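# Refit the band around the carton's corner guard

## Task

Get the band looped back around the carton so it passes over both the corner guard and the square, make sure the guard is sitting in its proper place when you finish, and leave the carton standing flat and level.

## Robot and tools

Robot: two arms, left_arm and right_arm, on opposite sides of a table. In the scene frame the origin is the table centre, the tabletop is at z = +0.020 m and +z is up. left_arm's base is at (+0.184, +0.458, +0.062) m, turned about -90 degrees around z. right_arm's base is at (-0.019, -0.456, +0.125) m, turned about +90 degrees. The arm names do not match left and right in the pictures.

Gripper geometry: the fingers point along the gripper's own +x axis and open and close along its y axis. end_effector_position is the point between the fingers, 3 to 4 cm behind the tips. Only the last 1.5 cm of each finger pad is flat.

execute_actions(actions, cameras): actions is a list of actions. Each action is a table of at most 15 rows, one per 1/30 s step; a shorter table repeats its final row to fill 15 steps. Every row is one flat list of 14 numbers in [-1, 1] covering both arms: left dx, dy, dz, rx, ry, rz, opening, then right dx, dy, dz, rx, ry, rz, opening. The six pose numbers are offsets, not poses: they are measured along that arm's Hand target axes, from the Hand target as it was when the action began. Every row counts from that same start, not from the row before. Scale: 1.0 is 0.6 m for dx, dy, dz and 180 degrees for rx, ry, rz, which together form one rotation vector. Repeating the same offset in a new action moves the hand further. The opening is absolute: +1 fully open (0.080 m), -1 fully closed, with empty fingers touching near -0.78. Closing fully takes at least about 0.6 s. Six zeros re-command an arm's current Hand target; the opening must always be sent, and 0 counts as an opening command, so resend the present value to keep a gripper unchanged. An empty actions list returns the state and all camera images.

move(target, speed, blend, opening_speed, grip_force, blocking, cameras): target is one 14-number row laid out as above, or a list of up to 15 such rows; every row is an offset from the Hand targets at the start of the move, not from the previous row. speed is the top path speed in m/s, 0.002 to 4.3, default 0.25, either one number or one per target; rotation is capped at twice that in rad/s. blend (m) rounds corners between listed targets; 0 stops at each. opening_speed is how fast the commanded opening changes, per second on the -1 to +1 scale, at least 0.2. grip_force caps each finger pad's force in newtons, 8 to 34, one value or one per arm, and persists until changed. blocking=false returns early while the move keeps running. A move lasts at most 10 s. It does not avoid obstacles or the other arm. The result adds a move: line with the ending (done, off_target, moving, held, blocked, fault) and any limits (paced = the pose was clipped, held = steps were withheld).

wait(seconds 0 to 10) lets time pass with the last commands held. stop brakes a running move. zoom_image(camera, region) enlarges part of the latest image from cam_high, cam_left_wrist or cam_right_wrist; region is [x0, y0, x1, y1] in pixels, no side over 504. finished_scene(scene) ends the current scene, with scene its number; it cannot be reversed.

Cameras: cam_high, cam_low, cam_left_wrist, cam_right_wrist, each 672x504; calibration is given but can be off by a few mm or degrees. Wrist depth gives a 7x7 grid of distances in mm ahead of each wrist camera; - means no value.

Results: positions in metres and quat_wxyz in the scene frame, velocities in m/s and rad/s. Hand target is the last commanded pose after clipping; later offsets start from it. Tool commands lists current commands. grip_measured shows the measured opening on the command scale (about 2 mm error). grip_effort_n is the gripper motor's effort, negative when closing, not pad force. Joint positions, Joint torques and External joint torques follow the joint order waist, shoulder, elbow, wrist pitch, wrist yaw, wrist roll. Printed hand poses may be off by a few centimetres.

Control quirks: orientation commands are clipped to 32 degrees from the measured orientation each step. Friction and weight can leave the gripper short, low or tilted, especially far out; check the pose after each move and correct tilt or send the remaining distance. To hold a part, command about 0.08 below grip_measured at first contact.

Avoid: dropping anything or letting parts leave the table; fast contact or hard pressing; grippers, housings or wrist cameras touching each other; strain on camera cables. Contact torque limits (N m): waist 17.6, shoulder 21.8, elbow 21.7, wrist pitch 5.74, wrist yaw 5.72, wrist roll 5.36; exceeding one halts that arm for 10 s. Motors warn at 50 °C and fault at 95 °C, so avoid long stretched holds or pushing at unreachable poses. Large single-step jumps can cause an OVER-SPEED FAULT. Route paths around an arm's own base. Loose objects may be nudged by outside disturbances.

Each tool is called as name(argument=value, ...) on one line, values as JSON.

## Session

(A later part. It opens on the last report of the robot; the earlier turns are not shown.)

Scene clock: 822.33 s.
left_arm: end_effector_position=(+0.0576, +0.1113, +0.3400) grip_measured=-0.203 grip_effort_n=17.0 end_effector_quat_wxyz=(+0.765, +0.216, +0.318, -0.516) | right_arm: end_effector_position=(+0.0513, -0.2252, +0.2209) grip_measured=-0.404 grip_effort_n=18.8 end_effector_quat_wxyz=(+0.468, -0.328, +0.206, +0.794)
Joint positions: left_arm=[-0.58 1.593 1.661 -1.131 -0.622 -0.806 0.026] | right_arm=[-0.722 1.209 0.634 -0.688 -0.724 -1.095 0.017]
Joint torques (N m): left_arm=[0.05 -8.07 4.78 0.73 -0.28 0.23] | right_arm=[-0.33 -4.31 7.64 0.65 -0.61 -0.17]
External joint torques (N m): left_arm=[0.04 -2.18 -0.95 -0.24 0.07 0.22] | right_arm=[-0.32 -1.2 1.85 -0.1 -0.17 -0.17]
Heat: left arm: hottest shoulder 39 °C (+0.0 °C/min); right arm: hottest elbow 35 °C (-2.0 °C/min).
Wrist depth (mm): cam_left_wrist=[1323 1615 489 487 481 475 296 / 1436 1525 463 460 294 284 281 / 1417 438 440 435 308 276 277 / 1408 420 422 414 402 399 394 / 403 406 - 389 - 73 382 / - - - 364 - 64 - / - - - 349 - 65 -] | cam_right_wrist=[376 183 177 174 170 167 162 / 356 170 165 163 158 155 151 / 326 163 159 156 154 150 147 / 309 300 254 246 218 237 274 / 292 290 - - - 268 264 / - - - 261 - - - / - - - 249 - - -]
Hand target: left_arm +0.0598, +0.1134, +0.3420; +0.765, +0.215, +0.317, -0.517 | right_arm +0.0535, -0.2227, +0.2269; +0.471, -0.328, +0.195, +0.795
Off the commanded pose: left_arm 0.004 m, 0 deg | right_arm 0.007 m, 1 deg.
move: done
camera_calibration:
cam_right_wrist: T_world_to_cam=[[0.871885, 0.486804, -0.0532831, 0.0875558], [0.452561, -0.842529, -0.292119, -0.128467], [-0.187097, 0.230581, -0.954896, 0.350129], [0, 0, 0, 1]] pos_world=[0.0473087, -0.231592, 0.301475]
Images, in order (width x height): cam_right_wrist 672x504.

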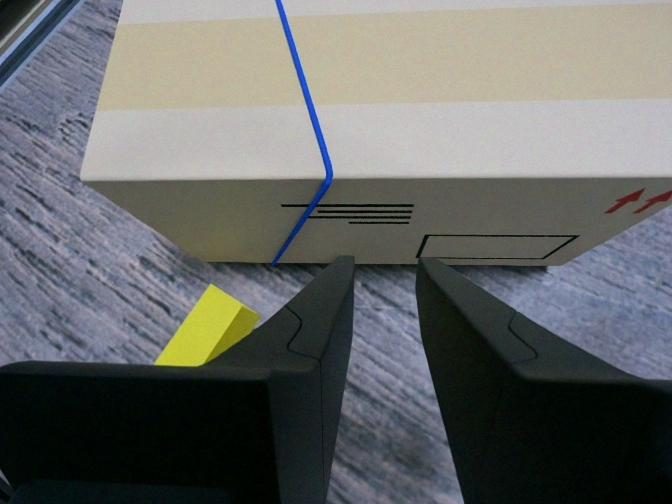

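move(target=[0,0,0,0,0,0,-0.2,0.059,0.1782,-0.075,0.1513,0.2451,-0.0627,0.1], cameras=["cam_right_wrist"], speed=0.15)

Scene clock: 840.87 s.
left_arm: end_effector_position=(+0.0576, +0.1113, +0.3400) grip_measured=-0.203 grip_effort_n=16.5 end_effector_quat_wxyz=(+0.765, +0.216, +0.318, -0.516) | right_arm: end_effector_position=(-0.0366, -0.2832, +0.1680) grip_measured=+0.096 grip_effort_n=18.8 end_effector_quat_wxyz=(+0.498, -0.501, +0.502, +0.499)
Joint positions: left_arm=[-0.58 1.593 1.661 -1.131 -0.622 -0.806 0.026] | right_arm=[0.101 1.266 0.641 -0.952 -0.003 0.098 0.039]
Joint torques (N m): left_arm=[0.12 -8.23 4.68 0.75 -0.26 0.27] | right_arm=[0.23 -2.5 7.06 0.2 0.03 0.16]
External joint torques (N m): left_arm=[0.1 -2.35 -1.05 -0.23 0.07 0.27] | right_arm=[0.24 0.51 1.8 -0.13 0.04 0.15]
Heat: left arm: hottest shoulder 39 °C (+0.0 °C/min); right arm: hottest elbow 35 °C (-2.0 °C/min).
Wrist depth (mm): cam_left_wrist=[1339 1580 495 485 479 474 297 / 1399 1536 468 459 294 284 281 / 1455 438 440 432 307 276 278 / 1399 418 419 414 402 399 395 / 411 406 - 389 - 73 383 / - - - 365 - 64 - / - - - 349 - 65 -] | cam_right_wrist=[183 183 180 177 176 174 172 / 200 198 196 191 190 188 186 / 219 218 214 208 208 206 201 / 243 239 232 231 226 225 222 / 265 258 - 252 251 - 242 / - - - 210 218 - - / - - - 187 182 - -]
Hand target: left_arm +0.0598, +0.1134, +0.3420; +0.765, +0.215, +0.317, -0.517 | right_arm -0.0372, -0.2798, +0.1700; +0.500, -0.499, +0.501, +0.500
Off the commanded pose: left_arm 0.004 m, 0 deg | right_arm 0.004 m, 0 deg.
move: done
camera_calibration:
cam_right_wrist: T_world_to_cam=[[0.999346, -0.0139813, -0.0333565, 0.0490664], [0.00317629, -0.884774, 0.46601, -0.308751], [-0.0360284, -0.465812, -0.88415, 0.0929191], [0, 0, 0, 1]] pos_world=[-0.0447059, -0.229206, 0.227672]
Images, in order (width x height): cam_right_wrist 672x504.

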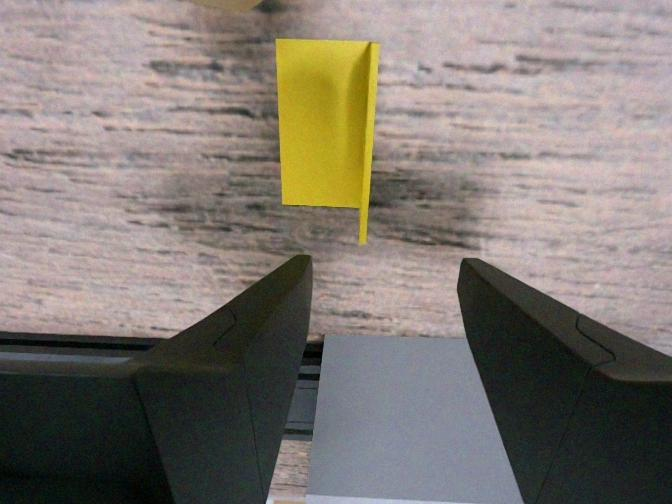

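move(target=[[0,0,0,0,0,0,-0.2,0.1217,0.0067,0,0,0,0,0.1],[0,0,0,0,0,0,-0.2,0.1217,0.0067,0,0,0,0,-1],[0,0,0,0,0,0,-0.2,-0.2,0.0067,0,0,0,0,-1]], cameras=["cam_right_wrist"], speed=[0.12,0.1,0.15])

Scene clock: 859.83 s.
left_arm: end_effector_position=(+0.0576, +0.1113, +0.3400) grip_measured=-0.203 grip_effort_n=16.5 end_effector_quat_wxyz=(+0.765, +0.216, +0.318, -0.516) | right_arm: end_effector_position=(-0.0404, -0.2821, +0.2870) grip_measured=-0.774 grip_effort_n=-18.4 end_effector_quat_wxyz=(+0.498, -0.502, +0.503, +0.497)
Joint positions: left_arm=[-0.58 1.593 1.661 -1.131 -0.622 -0.806 0.026] | right_arm=[0.123 1.208 1.085 -1.457 -0.001 0.123 0]
Joint torques (N m): left_arm=[0.12 -8.14 4.81 0.73 -0.31 0.23] | right_arm=[0.15 -2.92 7.52 0.19 -0.02 0.07]
External joint torques (N m): left_arm=[0.14 -2.19 -0.98 -0.26 0.03 0.23] | right_arm=[0.16 -0.01 1.96 -0.13 -0.02 0.07]
Heat: left arm: hottest shoulder 39 °C (+0.0 °C/min); right arm: hottest elbow 36 °C (+2.0 °C/min).
Wrist depth (mm): cam_left_wrist=[1347 1580 492 486 483 472 296 / 1426 1536 462 459 293 284 282 / 1464 439 438 435 308 276 278 / 1381 421 423 414 402 399 396 / 399 405 - 387 - 73 381 / - - - 366 - 64 - / - - - 347 - 65 -] | cam_right_wrist=[291 290 288 283 281 275 274 / 318 313 309 303 304 300 293 / 346 344 339 337 333 325 323 / 375 369 363 359 355 352 344 / 386 320 - - - 366 374 / - - - - - - - / - - - - - - -]
Hand target: left_arm +0.0598, +0.1134, +0.3420; +0.765, +0.215, +0.317, -0.517 | right_arm -0.0411, -0.2798, +0.2901; +0.500, -0.499, +0.501, +0.500
Off the commanded pose: left_arm 0.004 m, 0 deg | right_arm 0.004 m, 1 deg.
move: done
camera_calibration:
cam_right_wrist: T_world_to_cam=[[0.999387, -0.0168082, -0.0307174, 0.0552977], [-0.000416866, -0.882905, 0.469551, -0.363971], [-0.0350129, -0.46925, -0.882371, 0.197168], [0, 0, 0, 1]] pos_world=[-0.0485121, -0.227901, 0.346577]
Images, in order (width x height): cam_right_wrist 672x504.

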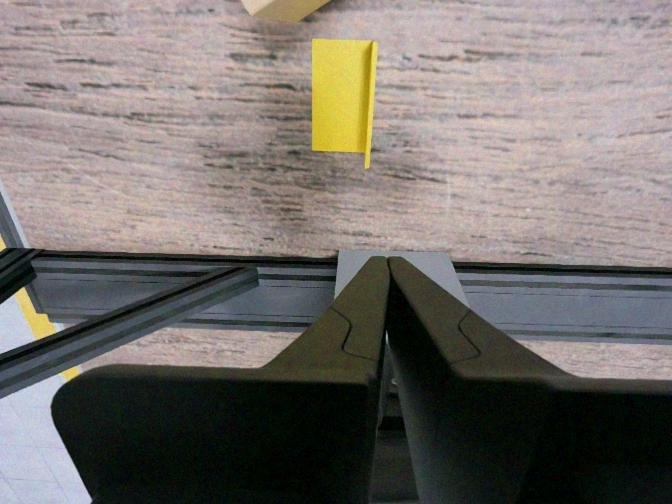

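move(target=[0,0,0,0,0,0,-0.2,0.322,-0.006,0,0,0,0,0.1], cameras=["cam_right_wrist","cam_low"], speed=0.15)

Scene clock: 864.47 s.
left_arm: end_effector_position=(+0.0576, +0.1113, +0.3400) grip_measured=-0.203 grip_effort_n=16.5 end_effector_quat_wxyz=(+0.765, +0.216, +0.318, -0.516) | right_arm: end_effector_position=(-0.0385, -0.2778, +0.1031) grip_measured=+0.096 grip_effort_n=19.3 end_effector_quat_wxyz=(+0.503, -0.494, +0.497, +0.506)
Joint positions: left_arm=[-0.58 1.593 1.661 -1.131 -0.622 -0.806 0.026] | right_arm=[0.107 1.451 0.473 -0.575 -0.004 0.107 0.039]
Joint torques (N m): left_arm=[0.13 -8.12 4.71 0.76 -0.32 0.23] | right_arm=[-0.13 0.01 4 1.66 0.08 -0.01]
External joint torques (N m): left_arm=[0.12 -2.14 -1.04 -0.21 0.02 0.22] | right_arm=[-0.12 3.43 -0.31 1.3 0.08 -0.01]
Heat: left arm: hottest shoulder 39 °C (+0.0 °C/min); right arm: hottest elbow 36 °C (+1.0 °C/min).
Wrist depth (mm): cam_left_wrist=[1347 1603 479 486 481 472 296 / 1436 1558 462 460 294 284 281 / 1426 454 441 437 306 277 277 / 1390 421 422 414 402 398 395 / 399 407 - 389 - 73 382 / - - - 364 - 64 - / - - - 348 - 65 -] | cam_right_wrist=[- 130 126 126 123 122 119 / 139 138 135 134 133 130 129 / 155 150 148 145 143 142 138 / 167 167 160 153 155 153 153 / 185 178 - 178 173 - 164 / - - - 196 193 - - / - - - 203 194 - -]
Hand target: left_arm +0.0598, +0.1134, +0.3420; +0.765, +0.215, +0.317, -0.517 | right_arm -0.0376, -0.2799, +0.0968; +0.500, -0.500, +0.501, +0.500
Off the commanded pose: left_arm 0.004 m, 0 deg | right_arm 0.007 m, 1 deg.
move: done
camera_calibration:
cam_right_wrist: T_world_to_cam=[[0.99919, -0.0151411, -0.0372893, 0.048976], [0.0030604, -0.895265, 0.445523, -0.274557], [-0.0401295, -0.445276, -0.894494, 0.0447236], [0, 0, 0, 1]] pos_world=[-0.0463013, -0.225145, 0.164153]
Images, in order (width x height): cam_low 672x504, cam_right_wrist 672x504.

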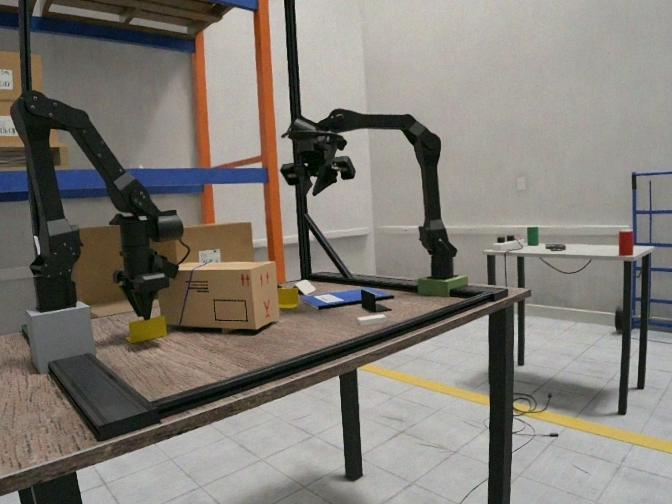

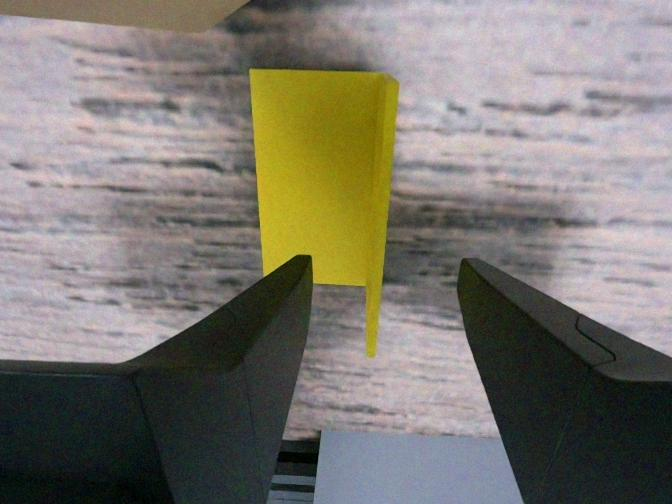

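move(target=[[0,0,0,0,0,0,-0.2,-0.015,0,-0.025,0,0,0,0.1],[0,0,0,0,0,0,-0.2,0.008,0,-0.025,0,0,0,0.1],[0,0,0,0,0,0,-0.2,0.008,0,-0.025,0,0,0,-1]], cameras=["cam_right_wrist"], speed=0.06)

Scene clock: 869.20 s.
left_arm: end_effector_position=(+0.0576, +0.1113, +0.3400) grip_measured=-0.203 grip_effort_n=16.5 end_effector_quat_wxyz=(+0.765, +0.216, +0.318, -0.516) | right_arm: end_effector_position=(-0.0378, -0.2916, +0.0944) grip_measured=-0.757 grip_effort_n=-83.5 end_effector_quat_wxyz=(+0.502, -0.497, +0.498, +0.504)
Joint positions: left_arm=[-0.58 1.593 1.661 -1.131 -0.622 -0.806 0.026] | right_arm=[0.113 1.433 0.41 -0.537 -0.002 0.111 0.001]
Joint torques (N m): left_arm=[0.1 -8.1 4.77 0.73 -0.28 0.23] | right_arm=[0.19 -2.63 3.64 0.52 0.02 0.16]
External joint torques (N m): left_arm=[0.1 -2.22 -0.94 -0.24 0.05 0.22] | right_arm=[0.19 0.52 -0.53 0.16 0.03 0.16]
Heat: left arm: hottest shoulder 39 °C (+0.0 °C/min); right arm: hottest elbow 35 °C (+0.0 °C/min).
Wrist depth (mm): cam_left_wrist=[1356 1592 489 486 480 474 297 / 1494 1536 463 458 294 284 281 / 1455 450 438 435 307 276 276 / 1364 419 420 411 402 401 394 / 413 408 - 390 - 73 380 / - - - 365 - 64 - / - - - 347 - 65 -] | cam_right_wrist=[121 118 117 - 114 112 110 / - 129 125 125 123 122 120 / 141 139 136 133 134 132 130 / 155 154 151 145 144 145 142 / 173 170 164 - - 157 156 / - - - - - - - / - - - - - - -]
Hand target: left_arm +0.0598, +0.1134, +0.3420; +0.765, +0.215, +0.317, -0.517 | right_arm -0.0377, -0.2949, +0.0920; +0.500, -0.499, +0.501, +0.500
Off the commanded pose: left_arm 0.004 m, 0 deg | right_arm 0.004 m, 1 deg.
move: done
camera_calibration:
cam_right_wrist: T_world_to_cam=[[0.999296, -0.013493, -0.0350115, 0.0480802], [0.00376954, -0.892282, 0.451463, -0.282758], [-0.0373317, -0.451278, -0.891602, 0.0288479], [0, 0, 0, 1]] pos_world=[-0.0459035, -0.238633, 0.155059]
Images, in order (width x height): cam_right_wrist 672x504.

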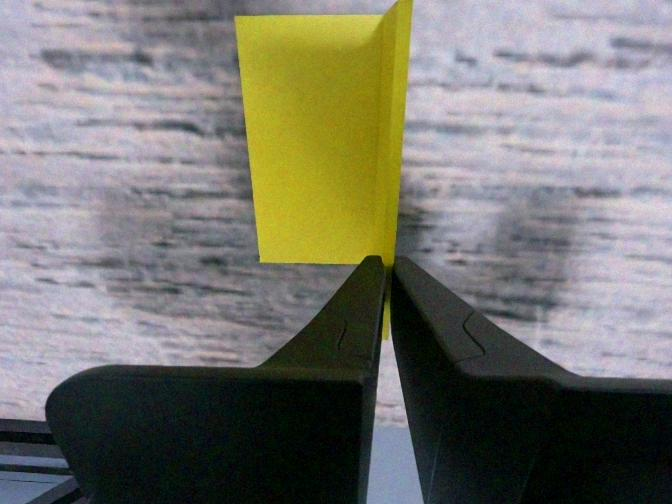

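move(target=[[0,0,0,0,0,0,-0.2,-0.3133,0,0,0,0,0,-1],[0,0,0,0,0,0,-0.2,-0.3133,0.3638,0.1332,0.639,0,0,-1],[0,0,0,0,0,0,-0.2,-0.015,0.3638,0.1332,0.639,0,0,-1]], cameras=["cam_right_wrist","cam_low"], speed=[0.2,0.35,0.15])

Scene clock: 885.03 s.
left_arm: end_effector_position=(+0.0576, +0.1113, +0.3400) grip_measured=-0.203 grip_effort_n=16.5 end_effector_quat_wxyz=(+0.765, +0.216, +0.318, -0.516) | right_arm: end_effector_position=(-0.2577, -0.2122, +0.1056) grip_measured=-0.758 grip_effort_n=-83.5 end_effector_quat_wxyz=(+0.685, +0.154, +0.696, -0.151)
Joint positions: left_arm=[-0.58 1.593 1.661 -1.131 -0.622 -0.806 0.026] | right_arm=[0.775 2.005 1.154 -0.705 -0.004 2.781 0.001]
Joint torques (N m): left_arm=[0.14 -8.04 4.83 0.73 -0.3 0.23] | right_arm=[0.2 -6.99 4.38 0.29 0.11 0.15]
External joint torques (N m): left_arm=[0.09 -2.16 -0.86 -0.22 0.04 0.23] | right_arm=[0.22 0.83 -0.23 0.05 0.11 0.15]
Heat: left arm: hottest shoulder 39 °C (+0.0 °C/min); right arm: hottest elbow 35 °C (+0.0 °C/min).
Wrist depth (mm): cam_left_wrist=[- 1580 489 487 479 472 296 / 1426 1536 462 461 294 285 281 / 1455 437 440 436 308 276 277 / 1364 421 418 415 400 396 394 / 401 407 - 389 - 73 383 / - - - 366 - 64 - / - - - 348 - 65 -] | cam_right_wrist=[122 122 120 113 120 120 119 / - 132 127 122 132 130 129 / 141 144 141 - 142 141 140 / 158 158 157 143 153 155 154 / 176 176 169 - - 168 170 / - - - - - - - / - - - - - - -]
Hand target: left_arm +0.0598, +0.1134, +0.3420; +0.765, +0.215, +0.317, -0.517 | right_arm -0.2558, -0.2146, +0.1013; +0.690, +0.154, +0.691, -0.154
Off the commanded pose: left_arm 0.004 m, 0 deg | right_arm 0.005 m, 1 deg.
move: done
camera_calibration:
cam_right_wrist: T_world_to_cam=[[-0.436164, -0.899291, -0.032199, -0.289019], [-0.79855, 0.370313, 0.474537, -0.157381], [-0.414823, 0.232689, -0.879646, 0.113003], [0, 0, 0, 1]] pos_world=[-0.20486, -0.227926, 0.16478]
Images, in order (width x height): cam_low 672x504, cam_right_wrist 672x504.

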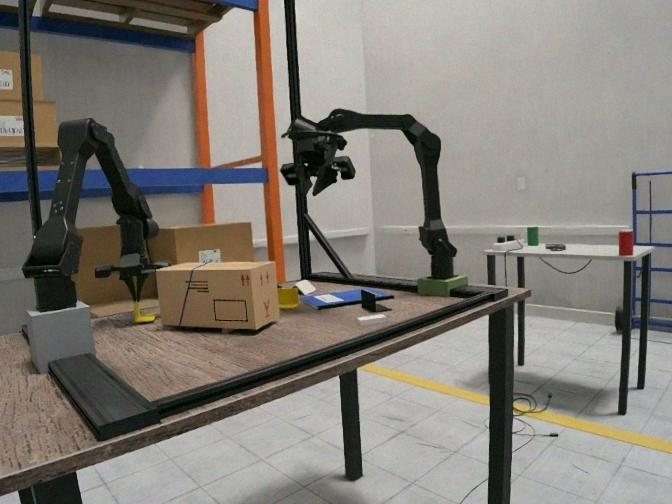

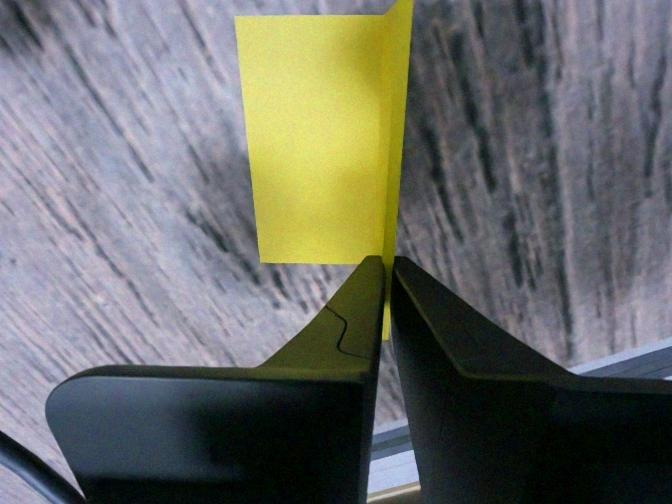

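move(target=[[0,0,0,0,0,0,-0.2,0.0163,0,0,0,0,0,-1],[0,0,0,0,0,0,-0.2,0.0163,0,0,0,0,0,0],[0,0,0,0,0,0,-0.2,-0.15,0,0,0,0,0,0],[0,0,0,0,0,0,-0.2,-0.1645,0,0,-0.5,0,0,0],[0,0,0,0,0,0,-0.2,-0.09,0,-0.06,-0.985,0,-0.1736,0]], cameras=["cam_right_wrist"], speed=[0.05,0.1,0.15,0.6,0.6], blend=[0,0,0.01,0.01,0])

Scene clock: 898.10 s.
left_arm: end_effector_position=(+0.0576, +0.1113, +0.3400) grip_measured=-0.203 grip_effort_n=16.5 end_effector_quat_wxyz=(+0.765, +0.216, +0.318, -0.516) | right_arm: end_effector_position=(-0.2868, -0.2003, +0.1577) grip_measured=-0.004 grip_effort_n=18.8 end_effector_quat_wxyz=(+0.127, -0.798, +0.180, +0.561)
Joint positions: left_arm=[-0.58 1.593 1.661 -1.131 -0.622 -0.806 0.026] | right_arm=[0.849 2.301 1.811 -1.413 0.094 -0.264 0.035]
Joint torques (N m): left_arm=[0.1 -8.19 4.82 0.75 -0.29 0.24] | right_arm=[0.16 -8.81 6.59 -0.48 0.06 -0.16]
External joint torques (N m): left_arm=[0.12 -2.23 -0.96 -0.24 0.05 0.24] | right_arm=[0.22 1.12 1.67 -0.26 0.03 -0.16]
Heat: left arm: hottest shoulder 39 °C (+0.0 °C/min); right arm: hottest elbow 34 °C (-1.0 °C/min).
Wrist depth (mm): cam_left_wrist=[1339 1615 487 488 482 474 296 / 1390 1504 460 460 292 285 281 / 1445 443 439 434 306 276 277 / 1399 418 420 414 402 399 394 / 399 406 - 388 - 73 382 / - - - 365 - 64 - / - - - 350 - 65 -] | cam_right_wrist=[161 160 158 155 153 150 147 / 187 185 181 176 169 172 168 / 220 220 213 209 206 199 196 / 245 261 249 249 237 235 218 / 334 285 - 316 309 - 192 / - - - 399 416 - - / - - - 763 553 - -]
Hand target: left_arm +0.0598, +0.1134, +0.3420; +0.765, +0.215, +0.317, -0.517 | right_arm -0.2883, -0.1994, +0.1552; -0.124, +0.799, -0.178, -0.560
Off the commanded pose: left_arm 0.004 m, 0 deg | right_arm 0.003 m, 0 deg.
move: done
camera_calibration:
cam_right_wrist: T_world_to_cam=[[0.451318, 0.892046, -0.0237983, 0.322698], [0.614276, -0.291219, 0.733387, 0.0220824], [0.647284, -0.345609, -0.679395, 0.301193], [0, 0, 0, 1]] pos_world=[-0.354162, -0.177335, 0.196114]
Images, in order (width x height): cam_right_wrist 672x504.

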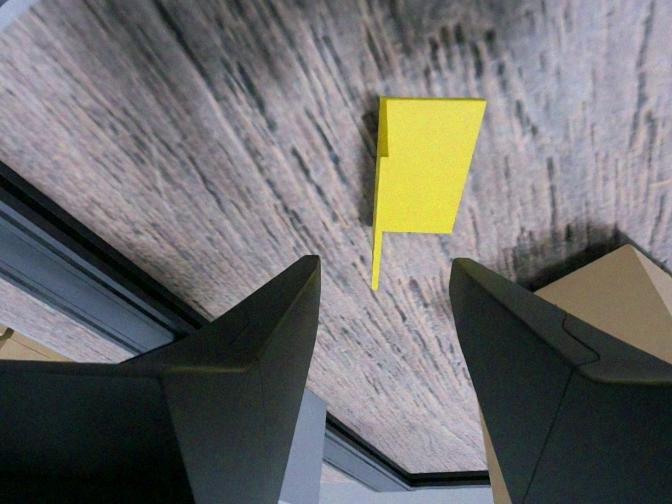

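move(target=[[0,0,0,0,0,0,-0.2,0.1167,-0.0017,0,0,0,0,0],[0,0,0,0,0,0,-0.2,0.1167,-0.0017,0,0,0,0,-1],[0,0,0,0,0,0,-0.2,-0.04,-0.0017,-0.057,0,0,0,-1],[0,0,0,0,0,0,-0.2,-0.0128,-0.0272,-0.0857,0,-0.5,0,-1],[0,0,0,0,0,0,-0.2,0.1227,-0.0272,-0.0363,0,-0.5,0,-1]], cameras=["cam_right_wrist","cam_low"], speed=[0.12,0.1,0.2,0.3,0.1])

Scene clock: 910.47 s.
left_arm: end_effector_position=(+0.0576, +0.1113, +0.3400) grip_measured=-0.203 grip_effort_n=16.5 end_effector_quat_wxyz=(+0.765, +0.216, +0.318, -0.516) | right_arm: end_effector_position=(-0.2406, -0.2048, +0.0958) grip_measured=-0.752 grip_effort_n=-83.5 end_effector_quat_wxyz=(+0.213, -0.169, +0.033, +0.962)
Joint positions: left_arm=[-0.58 1.593 1.661 -1.131 -0.622 -0.806 0.026] | right_arm=[0.455 2.317 0.314 1.57 -0.634 -0.275 0.001]
Joint torques (N m): left_arm=[0.12 -8.21 4.62 0.75 -0.28 0.24] | right_arm=[-0.27 -4.71 1.39 1.7 -0.2 0.19]
External joint torques (N m): left_arm=[0.13 -2.37 -1.11 -0.23 0.05 0.24] | right_arm=[-0.28 0.93 0.83 0.19 -0.03 0.19]
Heat: left arm: hottest shoulder 39 °C (+0.0 °C/min); right arm: hottest elbow 34 °C (-2.0 °C/min).
Wrist depth (mm): cam_left_wrist=[1399 1603 490 487 480 472 296 / 1445 1558 463 459 293 284 282 / 1436 448 439 436 307 276 277 / 1408 422 422 416 402 399 397 / 412 407 - 387 - 73 381 / - - - 365 - 64 - / - - - 348 - 65 -] | cam_right_wrist=[- - 1559 1593 - 1852 2851 / 2083 2166 1917 1747 1805 261 267 / 1547 1494 1693 228 120 229 228 / 1416 201 199 198 - 192 190 / 173 172 180 - - 170 164 / - - - - - - - / - - - - - - -]
Hand target: left_arm +0.0598, +0.1134, +0.3420; +0.765, +0.215, +0.317, -0.517 | right_arm -0.2403, -0.2040, +0.0934; +0.214, -0.169, +0.038, +0.961
Off the commanded pose: left_arm 0.004 m, 0 deg | right_arm 0.003 m, 1 deg.
move: done
camera_calibration:
cam_right_wrist: T_world_to_cam=[[0.397671, 0.917364, -0.0173376, 0.29601], [0.66881, -0.302757, -0.678993, 0.18386], [-0.628133, 0.25842, -0.73394, 0.0497663], [0, 0, 0, 1]] pos_world=[-0.209422, -0.228744, 0.166497]
Images, in order (width x height): cam_low 672x504, cam_right_wrist 672x504.

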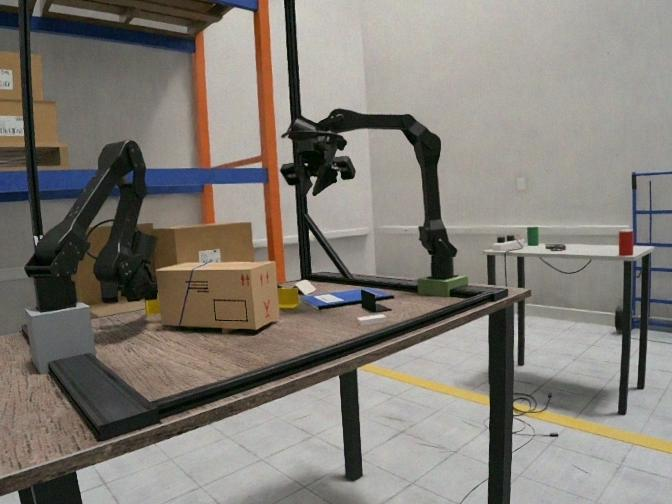

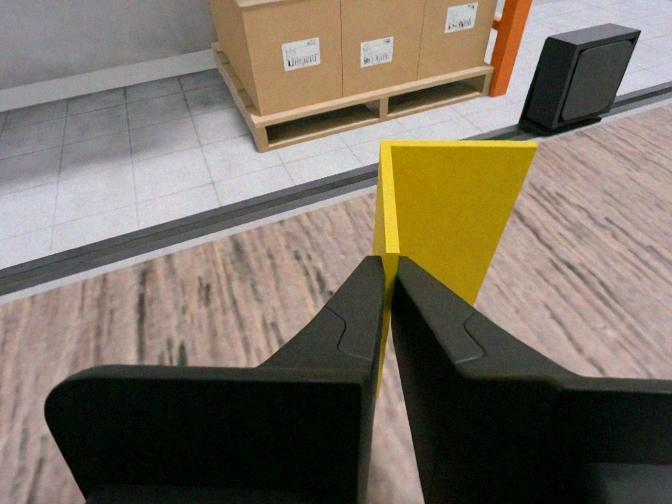

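move(target=[[0,0,0,0,0,0,-0.2,0.0009,0,-0.0024,0,0,0,-1],[0,0,0,0,0,0,-0.2,0.0009,0,-0.0024,0,0,0,-0.3],[0,0,0,0,0,0,-0.2,-0.1333,0,0,0,0,0,-0.2],[0,0,0,0,0,0,-0.2,-0.1383,0.0702,0.1743,-0.28,0.242,0.062,-0.2],[0,0,0,0,0,0,-0.2,0.0637,0.0682,0.147,-0.561,0.485,0.1246,-0.2]], cameras=["cam_right_wrist","cam_low"], speed=[0.04,0.1,0.1,0.3,0.3], blend=[0,0,0,0.03,0])

Scene clock: 931.97 s.
left_arm: end_effector_position=(+0.0576, +0.1113, +0.3400) grip_measured=-0.203 grip_effort_n=16.5 end_effector_quat_wxyz=(+0.765, +0.216, +0.318, -0.516) | right_arm: end_effector_position=(-0.3148, -0.2135, +0.1648) grip_measured=-0.204 grip_effort_n=18.8 end_effector_quat_wxyz=(+0.203, +0.780, +0.494, -0.327)
Joint positions: left_arm=[-0.58 1.593 1.661 -1.131 -0.622 -0.806 0.026] | right_arm=[1.167 2.088 1.356 -0.871 0.781 -1.517 0.026]
Joint torques (N m): left_arm=[0.07 -8.09 4.62 0.75 -0.29 0.23] | right_arm=[0.19 -7.46 6.53 0.02 0.48 -0.16]
External joint torques (N m): left_arm=[0.1 -2.15 -1.11 -0.22 0.05 0.23] | right_arm=[0.24 1.23 1.59 -0.21 0.08 -0.16]
Heat: left arm: hottest shoulder 39 °C (+0.0 °C/min); right arm: hottest wrist pitch 33 °C (+0.0 °C/min).
Wrist depth (mm): cam_left_wrist=[1331 1580 489 486 479 474 296 / 1474 1536 465 459 292 284 280 / 1426 438 440 432 286 276 278 / 1356 420 419 414 400 398 397 / 402 408 - 389 - 73 381 / - - - 365 - 64 - / - - - 347 - 65 -] | cam_right_wrist=[173 171 170 - 166 163 167 / 219 219 214 146 208 206 210 / 228 252 274 139 277 274 1733 / 219 238 413 390 382 414 3552 / 209 225 - - - - 2381 / - - - 3233 - - - / - - - 4421 - - -]
Hand target: left_arm +0.0598, +0.1134, +0.3420; +0.765, +0.215, +0.317, -0.517 | right_arm -0.3173, -0.2130, +0.1633; +0.205, +0.779, +0.496, -0.323
Off the commanded pose: left_arm 0.004 m, 0 deg | right_arm 0.003 m, 1 deg.
move: done; target 3's new opening was sent with right_arm's hand 0.027 m and 7 deg from that target
camera_calibration:
cam_right_wrist: T_world_to_cam=[[-0.888595, 0.458662, -0.00533382, -0.170083], [0.135491, 0.27357, 0.952261, -0.0359578], [0.438225, 0.845452, -0.305238, 0.446408], [0, 0, 0, 1]] pos_world=[-0.34189, -0.289569, 0.169595]
Images, in order (width x height): cam_low 672x504, cam_right_wrist 672x504.

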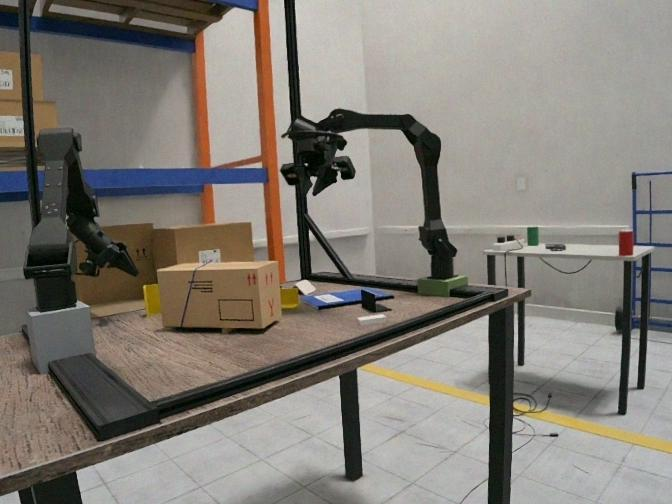

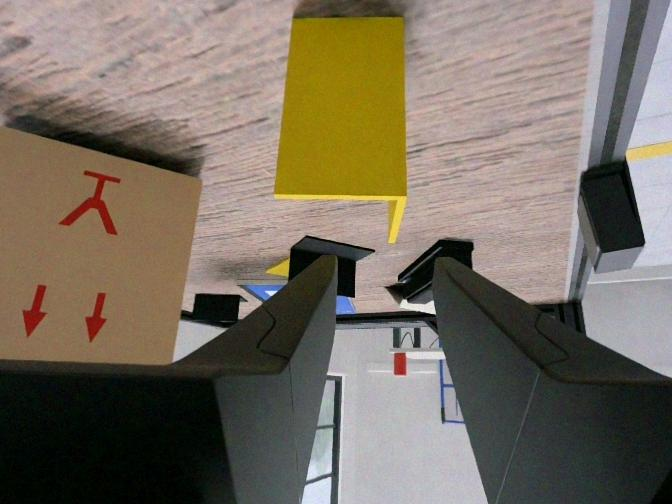

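move(target=[[0,0,0,0,0,0,-0.2,0.06,-0.01,0,0,0,0,-0.1],[0,0,0,0,0,0,-0.2,0.118,-0.01,0,0,0,0,-0.1],[0,0,0,0,0,0,-0.2,0.118,-0.01,0,0,0,0,-1],[0,0,0,0,0,0,-0.2,-0.01,-0.01,-0.128,0,0,0,-1]], cameras=["cam_right_wrist","cam_high"], speed=0.1, opening_speed=0.8)

zoom_image(camera="cam_high", region=[330, 160, 490, 320])

Scene clock: 939.90 s.
left_arm: end_effector_position=(+0.0576, +0.1113, +0.3400) grip_measured=-0.203 grip_effort_n=16.5 end_effector_quat_wxyz=(+0.765, +0.216, +0.318, -0.516) | right_arm: end_effector_position=(-0.2991, -0.1667, +0.2145) grip_measured=-0.747 grip_effort_n=-83.5 end_effector_quat_wxyz=(+0.213, +0.782, +0.491, -0.320)
Joint positions: left_arm=[-0.58 1.593 1.661 -1.131 -0.622 -0.806 0.026] | right_arm=[1.037 2.022 1.469 -0.943 0.78 -1.703 0.001]
Joint torques (N m): left_arm=[0.18 -8.03 4.7 0.75 -0.3 0.23] | right_arm=[-0.08 -10.68 7.1 0.21 0.37 -0.16]
External joint torques (N m): left_arm=[0.19 -2.15 -1.03 -0.23 0.04 0.23] | right_arm=[-0.07 -1.9 1.65 -0.18 -0.03 -0.15]
Heat: left arm: hottest shoulder 39 °C (+0.0 °C/min); right arm: hottest elbow 33 °C (-1.0 °C/min).
Wrist depth (mm): cam_left_wrist=[1484 1627 496 484 481 473 298 / 1474 1558 464 460 291 284 280 / 1455 446 441 436 286 276 278 / 1356 422 423 416 398 399 399 / 405 407 - 387 - 73 381 / - - - 365 - 64 - / - - - 348 - 65 -] | cam_right_wrist=[212 223 - 90 220 218 214 / 201 213 - 85 276 271 246 / 194 201 - 78 352 360 1900 / 192 77 75 - 417 526 2549 / - - - - - - - / - - - - - - - / - - - - - - -]
Hand target: left_arm +0.0598, +0.1134, +0.3420; +0.765, +0.215, +0.317, -0.517 | right_arm -0.3015, -0.1651, +0.2218; +0.206, +0.779, +0.496, -0.323
Off the commanded pose: left_arm 0.004 m, 0 deg | right_arm 0.008 m, 1 deg.
move: done
camera_calibration:
cam_right_wrist: T_world_to_cam=[[-0.889584, 0.45577, -0.030241, -0.172844], [0.112767, 0.283293, 0.952381, -0.10338], [0.442633, 0.843812, -0.303408, 0.415755], [0, 0, 0, 1]] pos_world=[-0.326128, -0.242755, 0.219374]
Images, in order (width x height): cam_high 672x504, cam_right_wrist 672x504.

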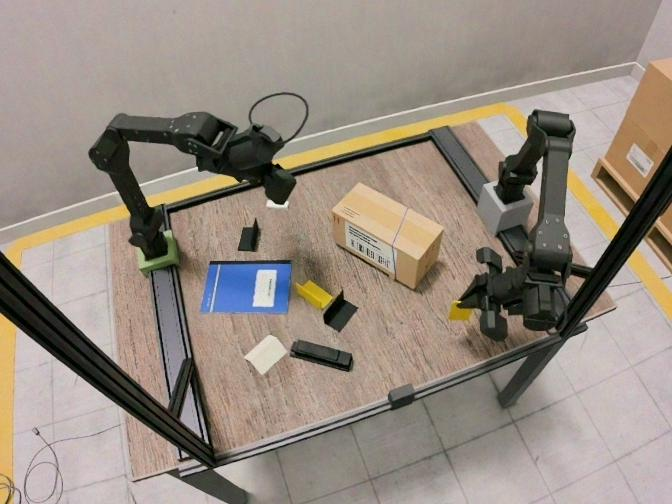

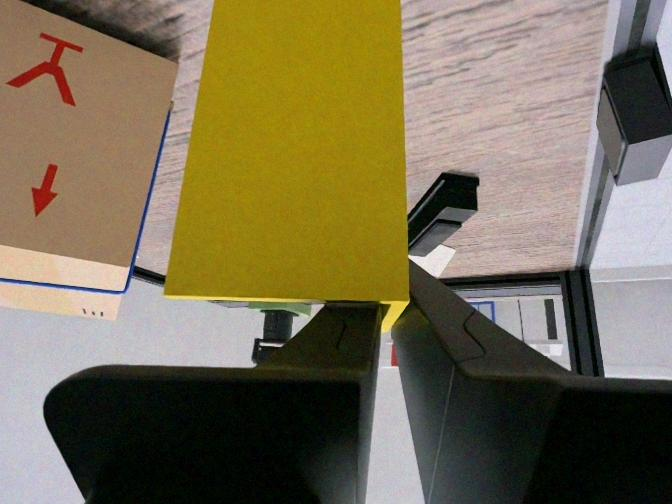

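Scaled by 3.150 from the camera's 672x504 image, which has a finer 960x720 frame.

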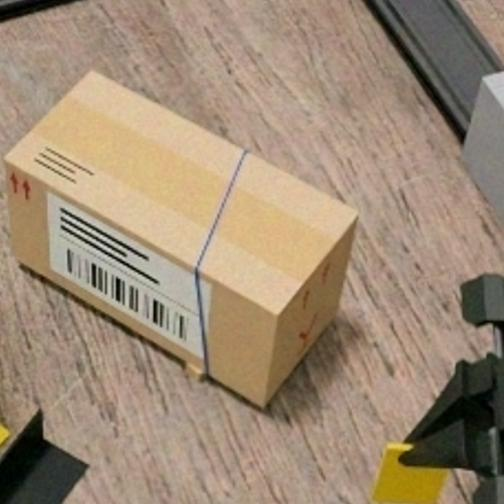

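move(target=[[0,0,0,0,0,0,-0.2,-0.0823,0.02,-0.0307,0.5,0,0,-1],[0,0,0,0,0,0,-0.2,-0.1175,0.2275,0.0045,-0.859,-0.173,0,-1],[0,0,0,0,0,0,-0.2,0.0178,0.425,0.0335,-0.859,-0.173,0,-1]], cameras=["cam_low","cam_right_wrist","cam_high"], speed=[0.6,0.6,0.2])

zoom_image(camera="cam_high", region=[350, 150, 510, 310])

Scene clock: 956.03 s.
left_arm: end_effector_position=(+0.0576, +0.1113, +0.3400) grip_measured=-0.203 grip_effort_n=16.5 end_effector_quat_wxyz=(+0.765, +0.216, +0.318, -0.516) | right_arm: end_effector_position=(-0.0758, -0.2788, +0.1999) grip_measured=-0.747 grip_effort_n=-83.5 end_effector_quat_wxyz=(+0.885, -0.110, +0.369, +0.262)
Joint positions: left_arm=[-0.58 1.593 1.661 -1.131 -0.622 -0.806 0.026] | right_arm=[0.886 1.439 0.708 -1.132 0.734 1.991 0.001]
Joint torques (N m): left_arm=[0.02 -8.03 4.64 0.72 -0.24 0.27] | right_arm=[-0.24 -4.93 3.93 -0.17 0.6 -0.14]
External joint torques (N m): left_arm=[0.03 -2.08 -1.14 -0.27 0.1 0.27] | right_arm=[-0.24 -1.36 -0.58 -0.01 0.17 -0.14]
Motor temperatures (°C): left_arm=[21 39 27 30 26 32] | right_arm=[24 31 34 32 27 24]
Heat: left arm: hottest shoulder 39 °C (+0.0 °C/min); right arm: hottest elbow 34 °C (+0.0 °C/min).
Wrist depth (mm): cam_left_wrist=[1323 1603 494 489 480 474 296 / 1436 1547 463 460 291 285 282 / 1455 442 439 435 286 274 278 / 1399 421 419 414 399 399 399 / 399 407 - 388 - 73 380 / - - - 365 - 64 - / - - - 348 - 65 -] | cam_right_wrist=[145 145 - - 318 314 313 / - 137 - 84 299 298 298 / 130 128 - 78 281 280 277 / 123 123 - - 263 265 262 / 254 254 - - - 255 251 / - - - - - - - / - - - - - - -]
Hand target: left_arm +0.0598, +0.1134, +0.3420; +0.765, +0.215, +0.317, -0.517 | right_arm -0.0734, -0.2792, +0.2001; +0.885, -0.110, +0.367, +0.263
Off the commanded pose: left_arm 0.004 m, 0 deg | right_arm 0.002 m, 0 deg.
move: done
camera_calibration:
cam_right_wrist: T_world_to_cam=[[0.55483, -0.831372, -0.0313798, -0.172583], [-0.799478, -0.522349, -0.296626, -0.127006], [0.230215, 0.189664, -0.954478, 0.338796], [0, 0, 0, 1]] pos_world=[-0.0837805, -0.27408, 0.280284]
Images, in order (width x height): cam_high 672x504, cam_low 672x504, cam_right_wrist 672x504.

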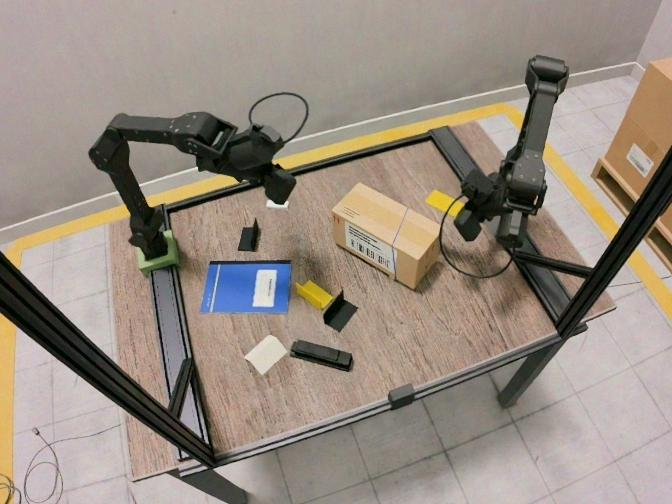

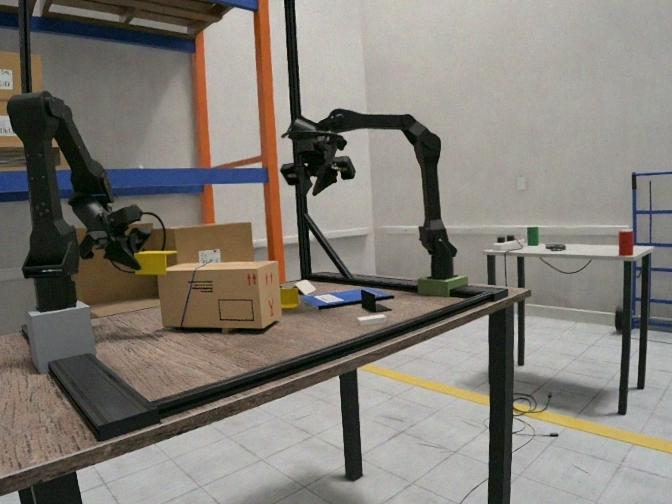

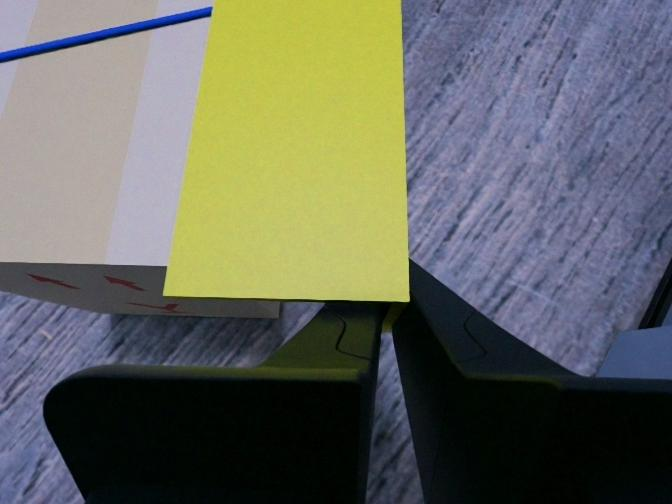

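Scaled by 3.150 from the camera's 672x504 image, which has a finer 960x720 frame.

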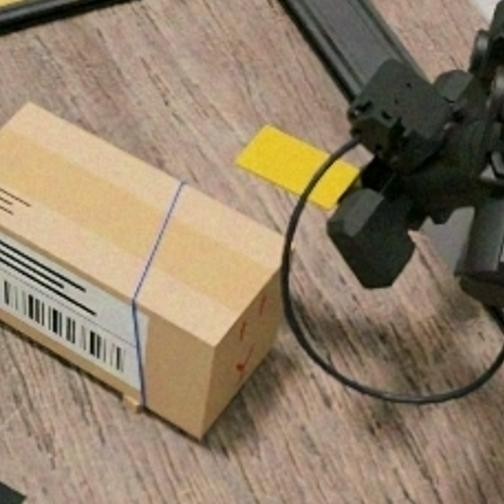

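move(target=[[0,0,0,0,0,0,-0.2,0.027,0.0747,-0.0273,0,0,0,-1],[0,0,0,0,0,0,-0.2,0.0425,0.0747,-0.0428,0,0,0,-1]], cameras=["cam_low","cam_right_wrist","cam_high"], speed=[0.08,0.04])

zoom_image(camera="cam_low", region=[130, 230, 250, 320])

zoom_image(camera="cam_high", region=[380, 180, 480, 280])

Scene clock: 962.73 s.
left_arm: end_effector_position=(+0.0576, +0.1113, +0.3400) grip_measured=-0.203 grip_effort_n=16.5 end_effector_quat_wxyz=(+0.765, +0.216, +0.318, -0.516) | right_arm: end_effector_position=(-0.1011, -0.2407, +0.1662) grip_measured=-0.747 grip_effort_n=-83.5 end_effector_quat_wxyz=(+0.883, -0.104, +0.373, +0.265)
Joint positions: left_arm=[-0.58 1.593 1.661 -1.131 -0.622 -0.806 0.026] | right_arm=[0.828 1.663 0.775 -0.907 0.75 1.914 0.001]
Joint torques (N m): left_arm=[0.17 -8.01 4.94 0.77 -0.28 0.25] | right_arm=[-0.31 -4.25 3.66 -0.04 0.6 -0.13]
External joint torques (N m): left_arm=[0.15 -2.23 -0.75 -0.22 0.05 0.25] | right_arm=[-0.3 0.63 -0.49 0.02 0.15 -0.13]
Heat: left arm: hottest shoulder 39 °C (+0.0 °C/min); right arm: hottest elbow 33 °C (-1.0 °C/min).
Wrist depth (mm): cam_left_wrist=[1300 1639 485 488 482 474 296 / 1323 1558 464 460 292 285 280 / 1445 452 439 434 287 275 277 / 1455 421 421 414 399 398 399 / 398 406 - 390 - 73 380 / - - - 365 - 64 - / - - - 348 - 65 -] | cam_right_wrist=[103 102 94 - 270 270 268 / - - - 83 256 254 250 / - - - 78 242 239 236 / - - 75 - 227 228 225 / 225 222 - - - 216 214 / - - - - - - - / - - - - - - -]
Hand target: left_arm +0.0598, +0.1134, +0.3420; +0.765, +0.215, +0.317, -0.517 | right_arm -0.0981, -0.2419, +0.1639; +0.885, -0.110, +0.367, +0.264
Off the commanded pose: left_arm 0.004 m, 0 deg | right_arm 0.004 m, 1 deg.
move: done
camera_calibration:
cam_right_wrist: T_world_to_cam=[[0.555159, -0.830421, -0.0468976, -0.125151], [-0.802466, -0.519937, -0.29277, -0.13767], [0.218738, 0.200167, -0.955032, 0.306643], [0, 0, 0, 1]] pos_world=[-0.108071, -0.236888, 0.246679]
Images, in order (width x height): cam_high 672x504, cam_low 672x504, cam_right_wrist 672x504.

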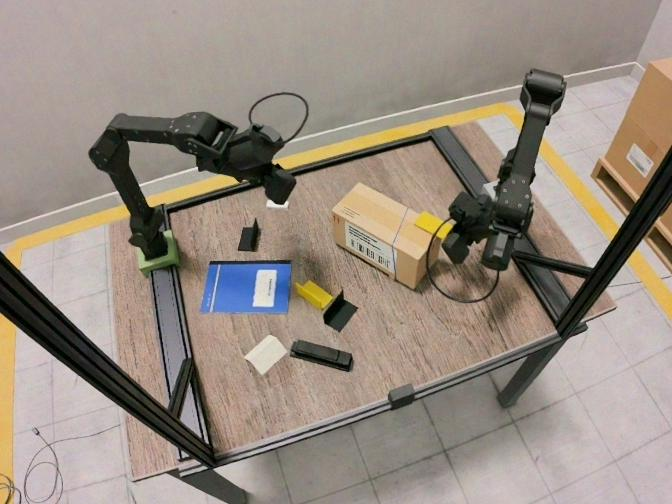

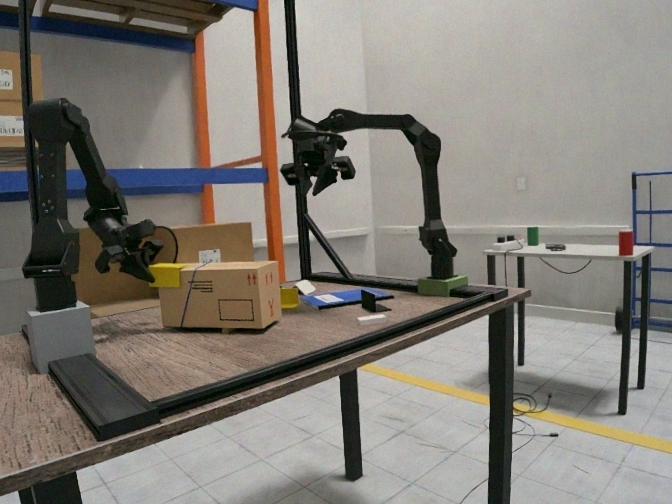

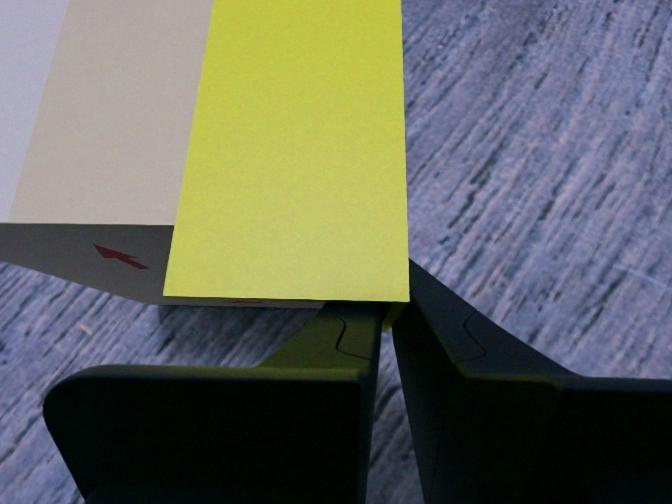

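Scaled by 4.200 from the camera's 672x504 image, which has a finer 960x720 frame.

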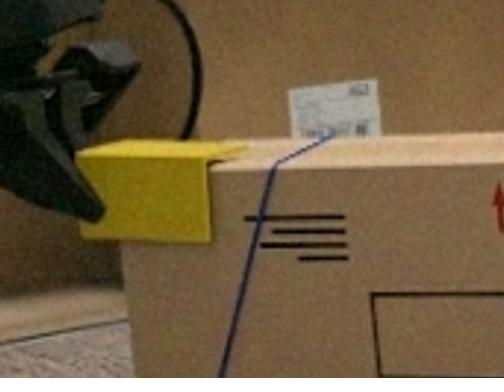

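Scaled by 5.040 from the camera's 672x504 image, which has a finer 960x720 frame.

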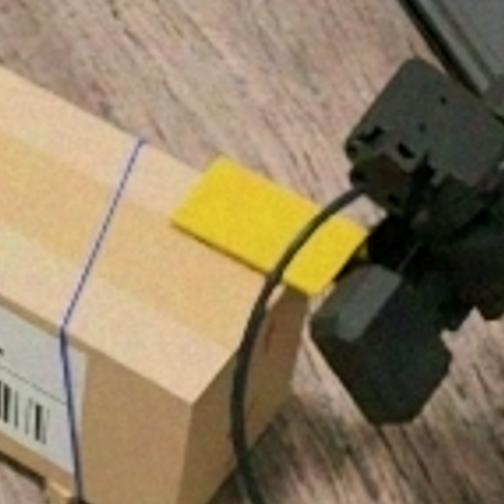

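move(target=[[0,0,0,0,0,0,-0.2,0.005,0,-0.005,0,0,0,-1],[0,0,0,0,0,0,-0.2,0.005,0,-0.005,0,0,0,-0.55],[0,0,0,0,0,0,-0.2,-0.025,0,-0.035,0,0,0,-0.55],[0,0,0,0,0,0,-0.2,-0.025,0,-0.035,0,0,0,-1],[0,0,0,0,0,0,-0.2,-0.0391,0,-0.0209,0,0,0,-1]], cameras=["cam_low","cam_right_wrist"], speed=0.05)

zoom_image(camera="cam_low", region=[130, 230, 250, 320])

Scene clock: 972.00 s.
left_arm: end_effector_position=(+0.0576, +0.1113, +0.3400) grip_measured=-0.203 grip_effort_n=17.0 end_effector_quat_wxyz=(+0.765, +0.216, +0.318, -0.516) | right_arm: end_effector_position=(-0.1160, -0.2577, +0.1681) grip_measured=-0.774 grip_effort_n=-18.8 end_effector_quat_wxyz=(+0.887, -0.118, +0.362, +0.260)
Joint positions: left_arm=[-0.58 1.593 1.661 -1.131 -0.622 -0.806 0.026] | right_arm=[0.927 1.713 0.822 -1.029 0.725 2.041 0]
Joint torques (N m): left_arm=[0.06 -8.06 4.72 0.79 -0.26 0.19] | right_arm=[0.2 -6.68 5.46 -0.5 0.41 0.17]
External joint torques (N m): left_arm=[0.07 -2.2 -0.99 -0.19 0.07 0.19] | right_arm=[0.2 -1.61 1.46 -0.26 -0.01 0.17]
Heat: left arm: hottest shoulder 39 °C (+0.0 °C/min); right arm: hottest elbow 33 °C (-1.0 °C/min).
Wrist depth (mm): cam_left_wrist=[1339 1615 490 485 480 471 295 / 1417 1504 466 460 291 285 280 / 1436 446 440 434 287 274 277 / 1356 417 420 416 400 399 399 / 406 408 - 388 - 73 381 / - - - 364 - 64 - / - - - 349 - 65 -] | cam_right_wrist=[104 104 102 101 280 280 281 / - - - 93 263 264 265 / - 114 - 88 248 248 249 / 231 188 184 179 235 235 234 / 221 222 224 - - 223 223 / - - - - - - - / - - - - - - -]
Hand target: left_arm +0.0598, +0.1134, +0.3420; +0.765, +0.215, +0.317, -0.517 | right_arm -0.1193, -0.2558, +0.1715; +0.886, -0.110, +0.367, +0.263
Off the commanded pose: left_arm 0.004 m, 0 deg | right_arm 0.005 m, 1 deg.
move: done
camera_calibration:
cam_right_wrist: T_world_to_cam=[[0.557255, -0.83027, -0.0108833, -0.136602], [-0.792221, -0.5277, -0.306462, -0.156426], [0.248703, 0.179399, -0.951821, 0.312777], [0, 0, 0, 1]] pos_world=[-0.12559, -0.252074, 0.248283]
Images, in order (width x height): cam_low 672x504, cam_right_wrist 672x504.

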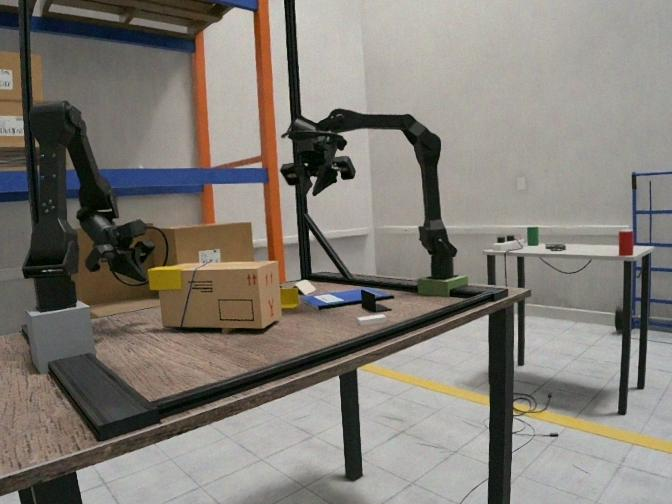

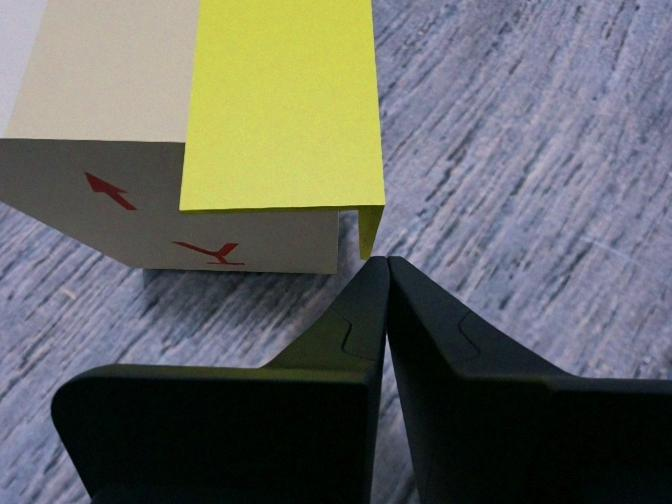

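Scaled by 4.200 from the camera's 672x504 image, which has a finer 960x720 frame.

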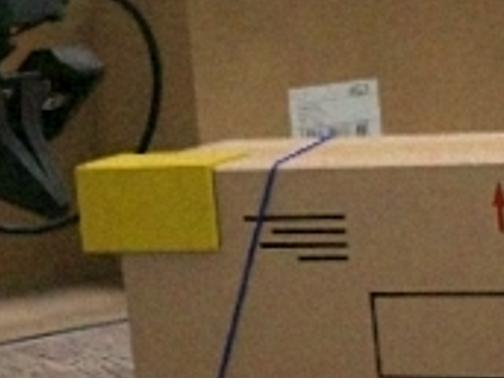

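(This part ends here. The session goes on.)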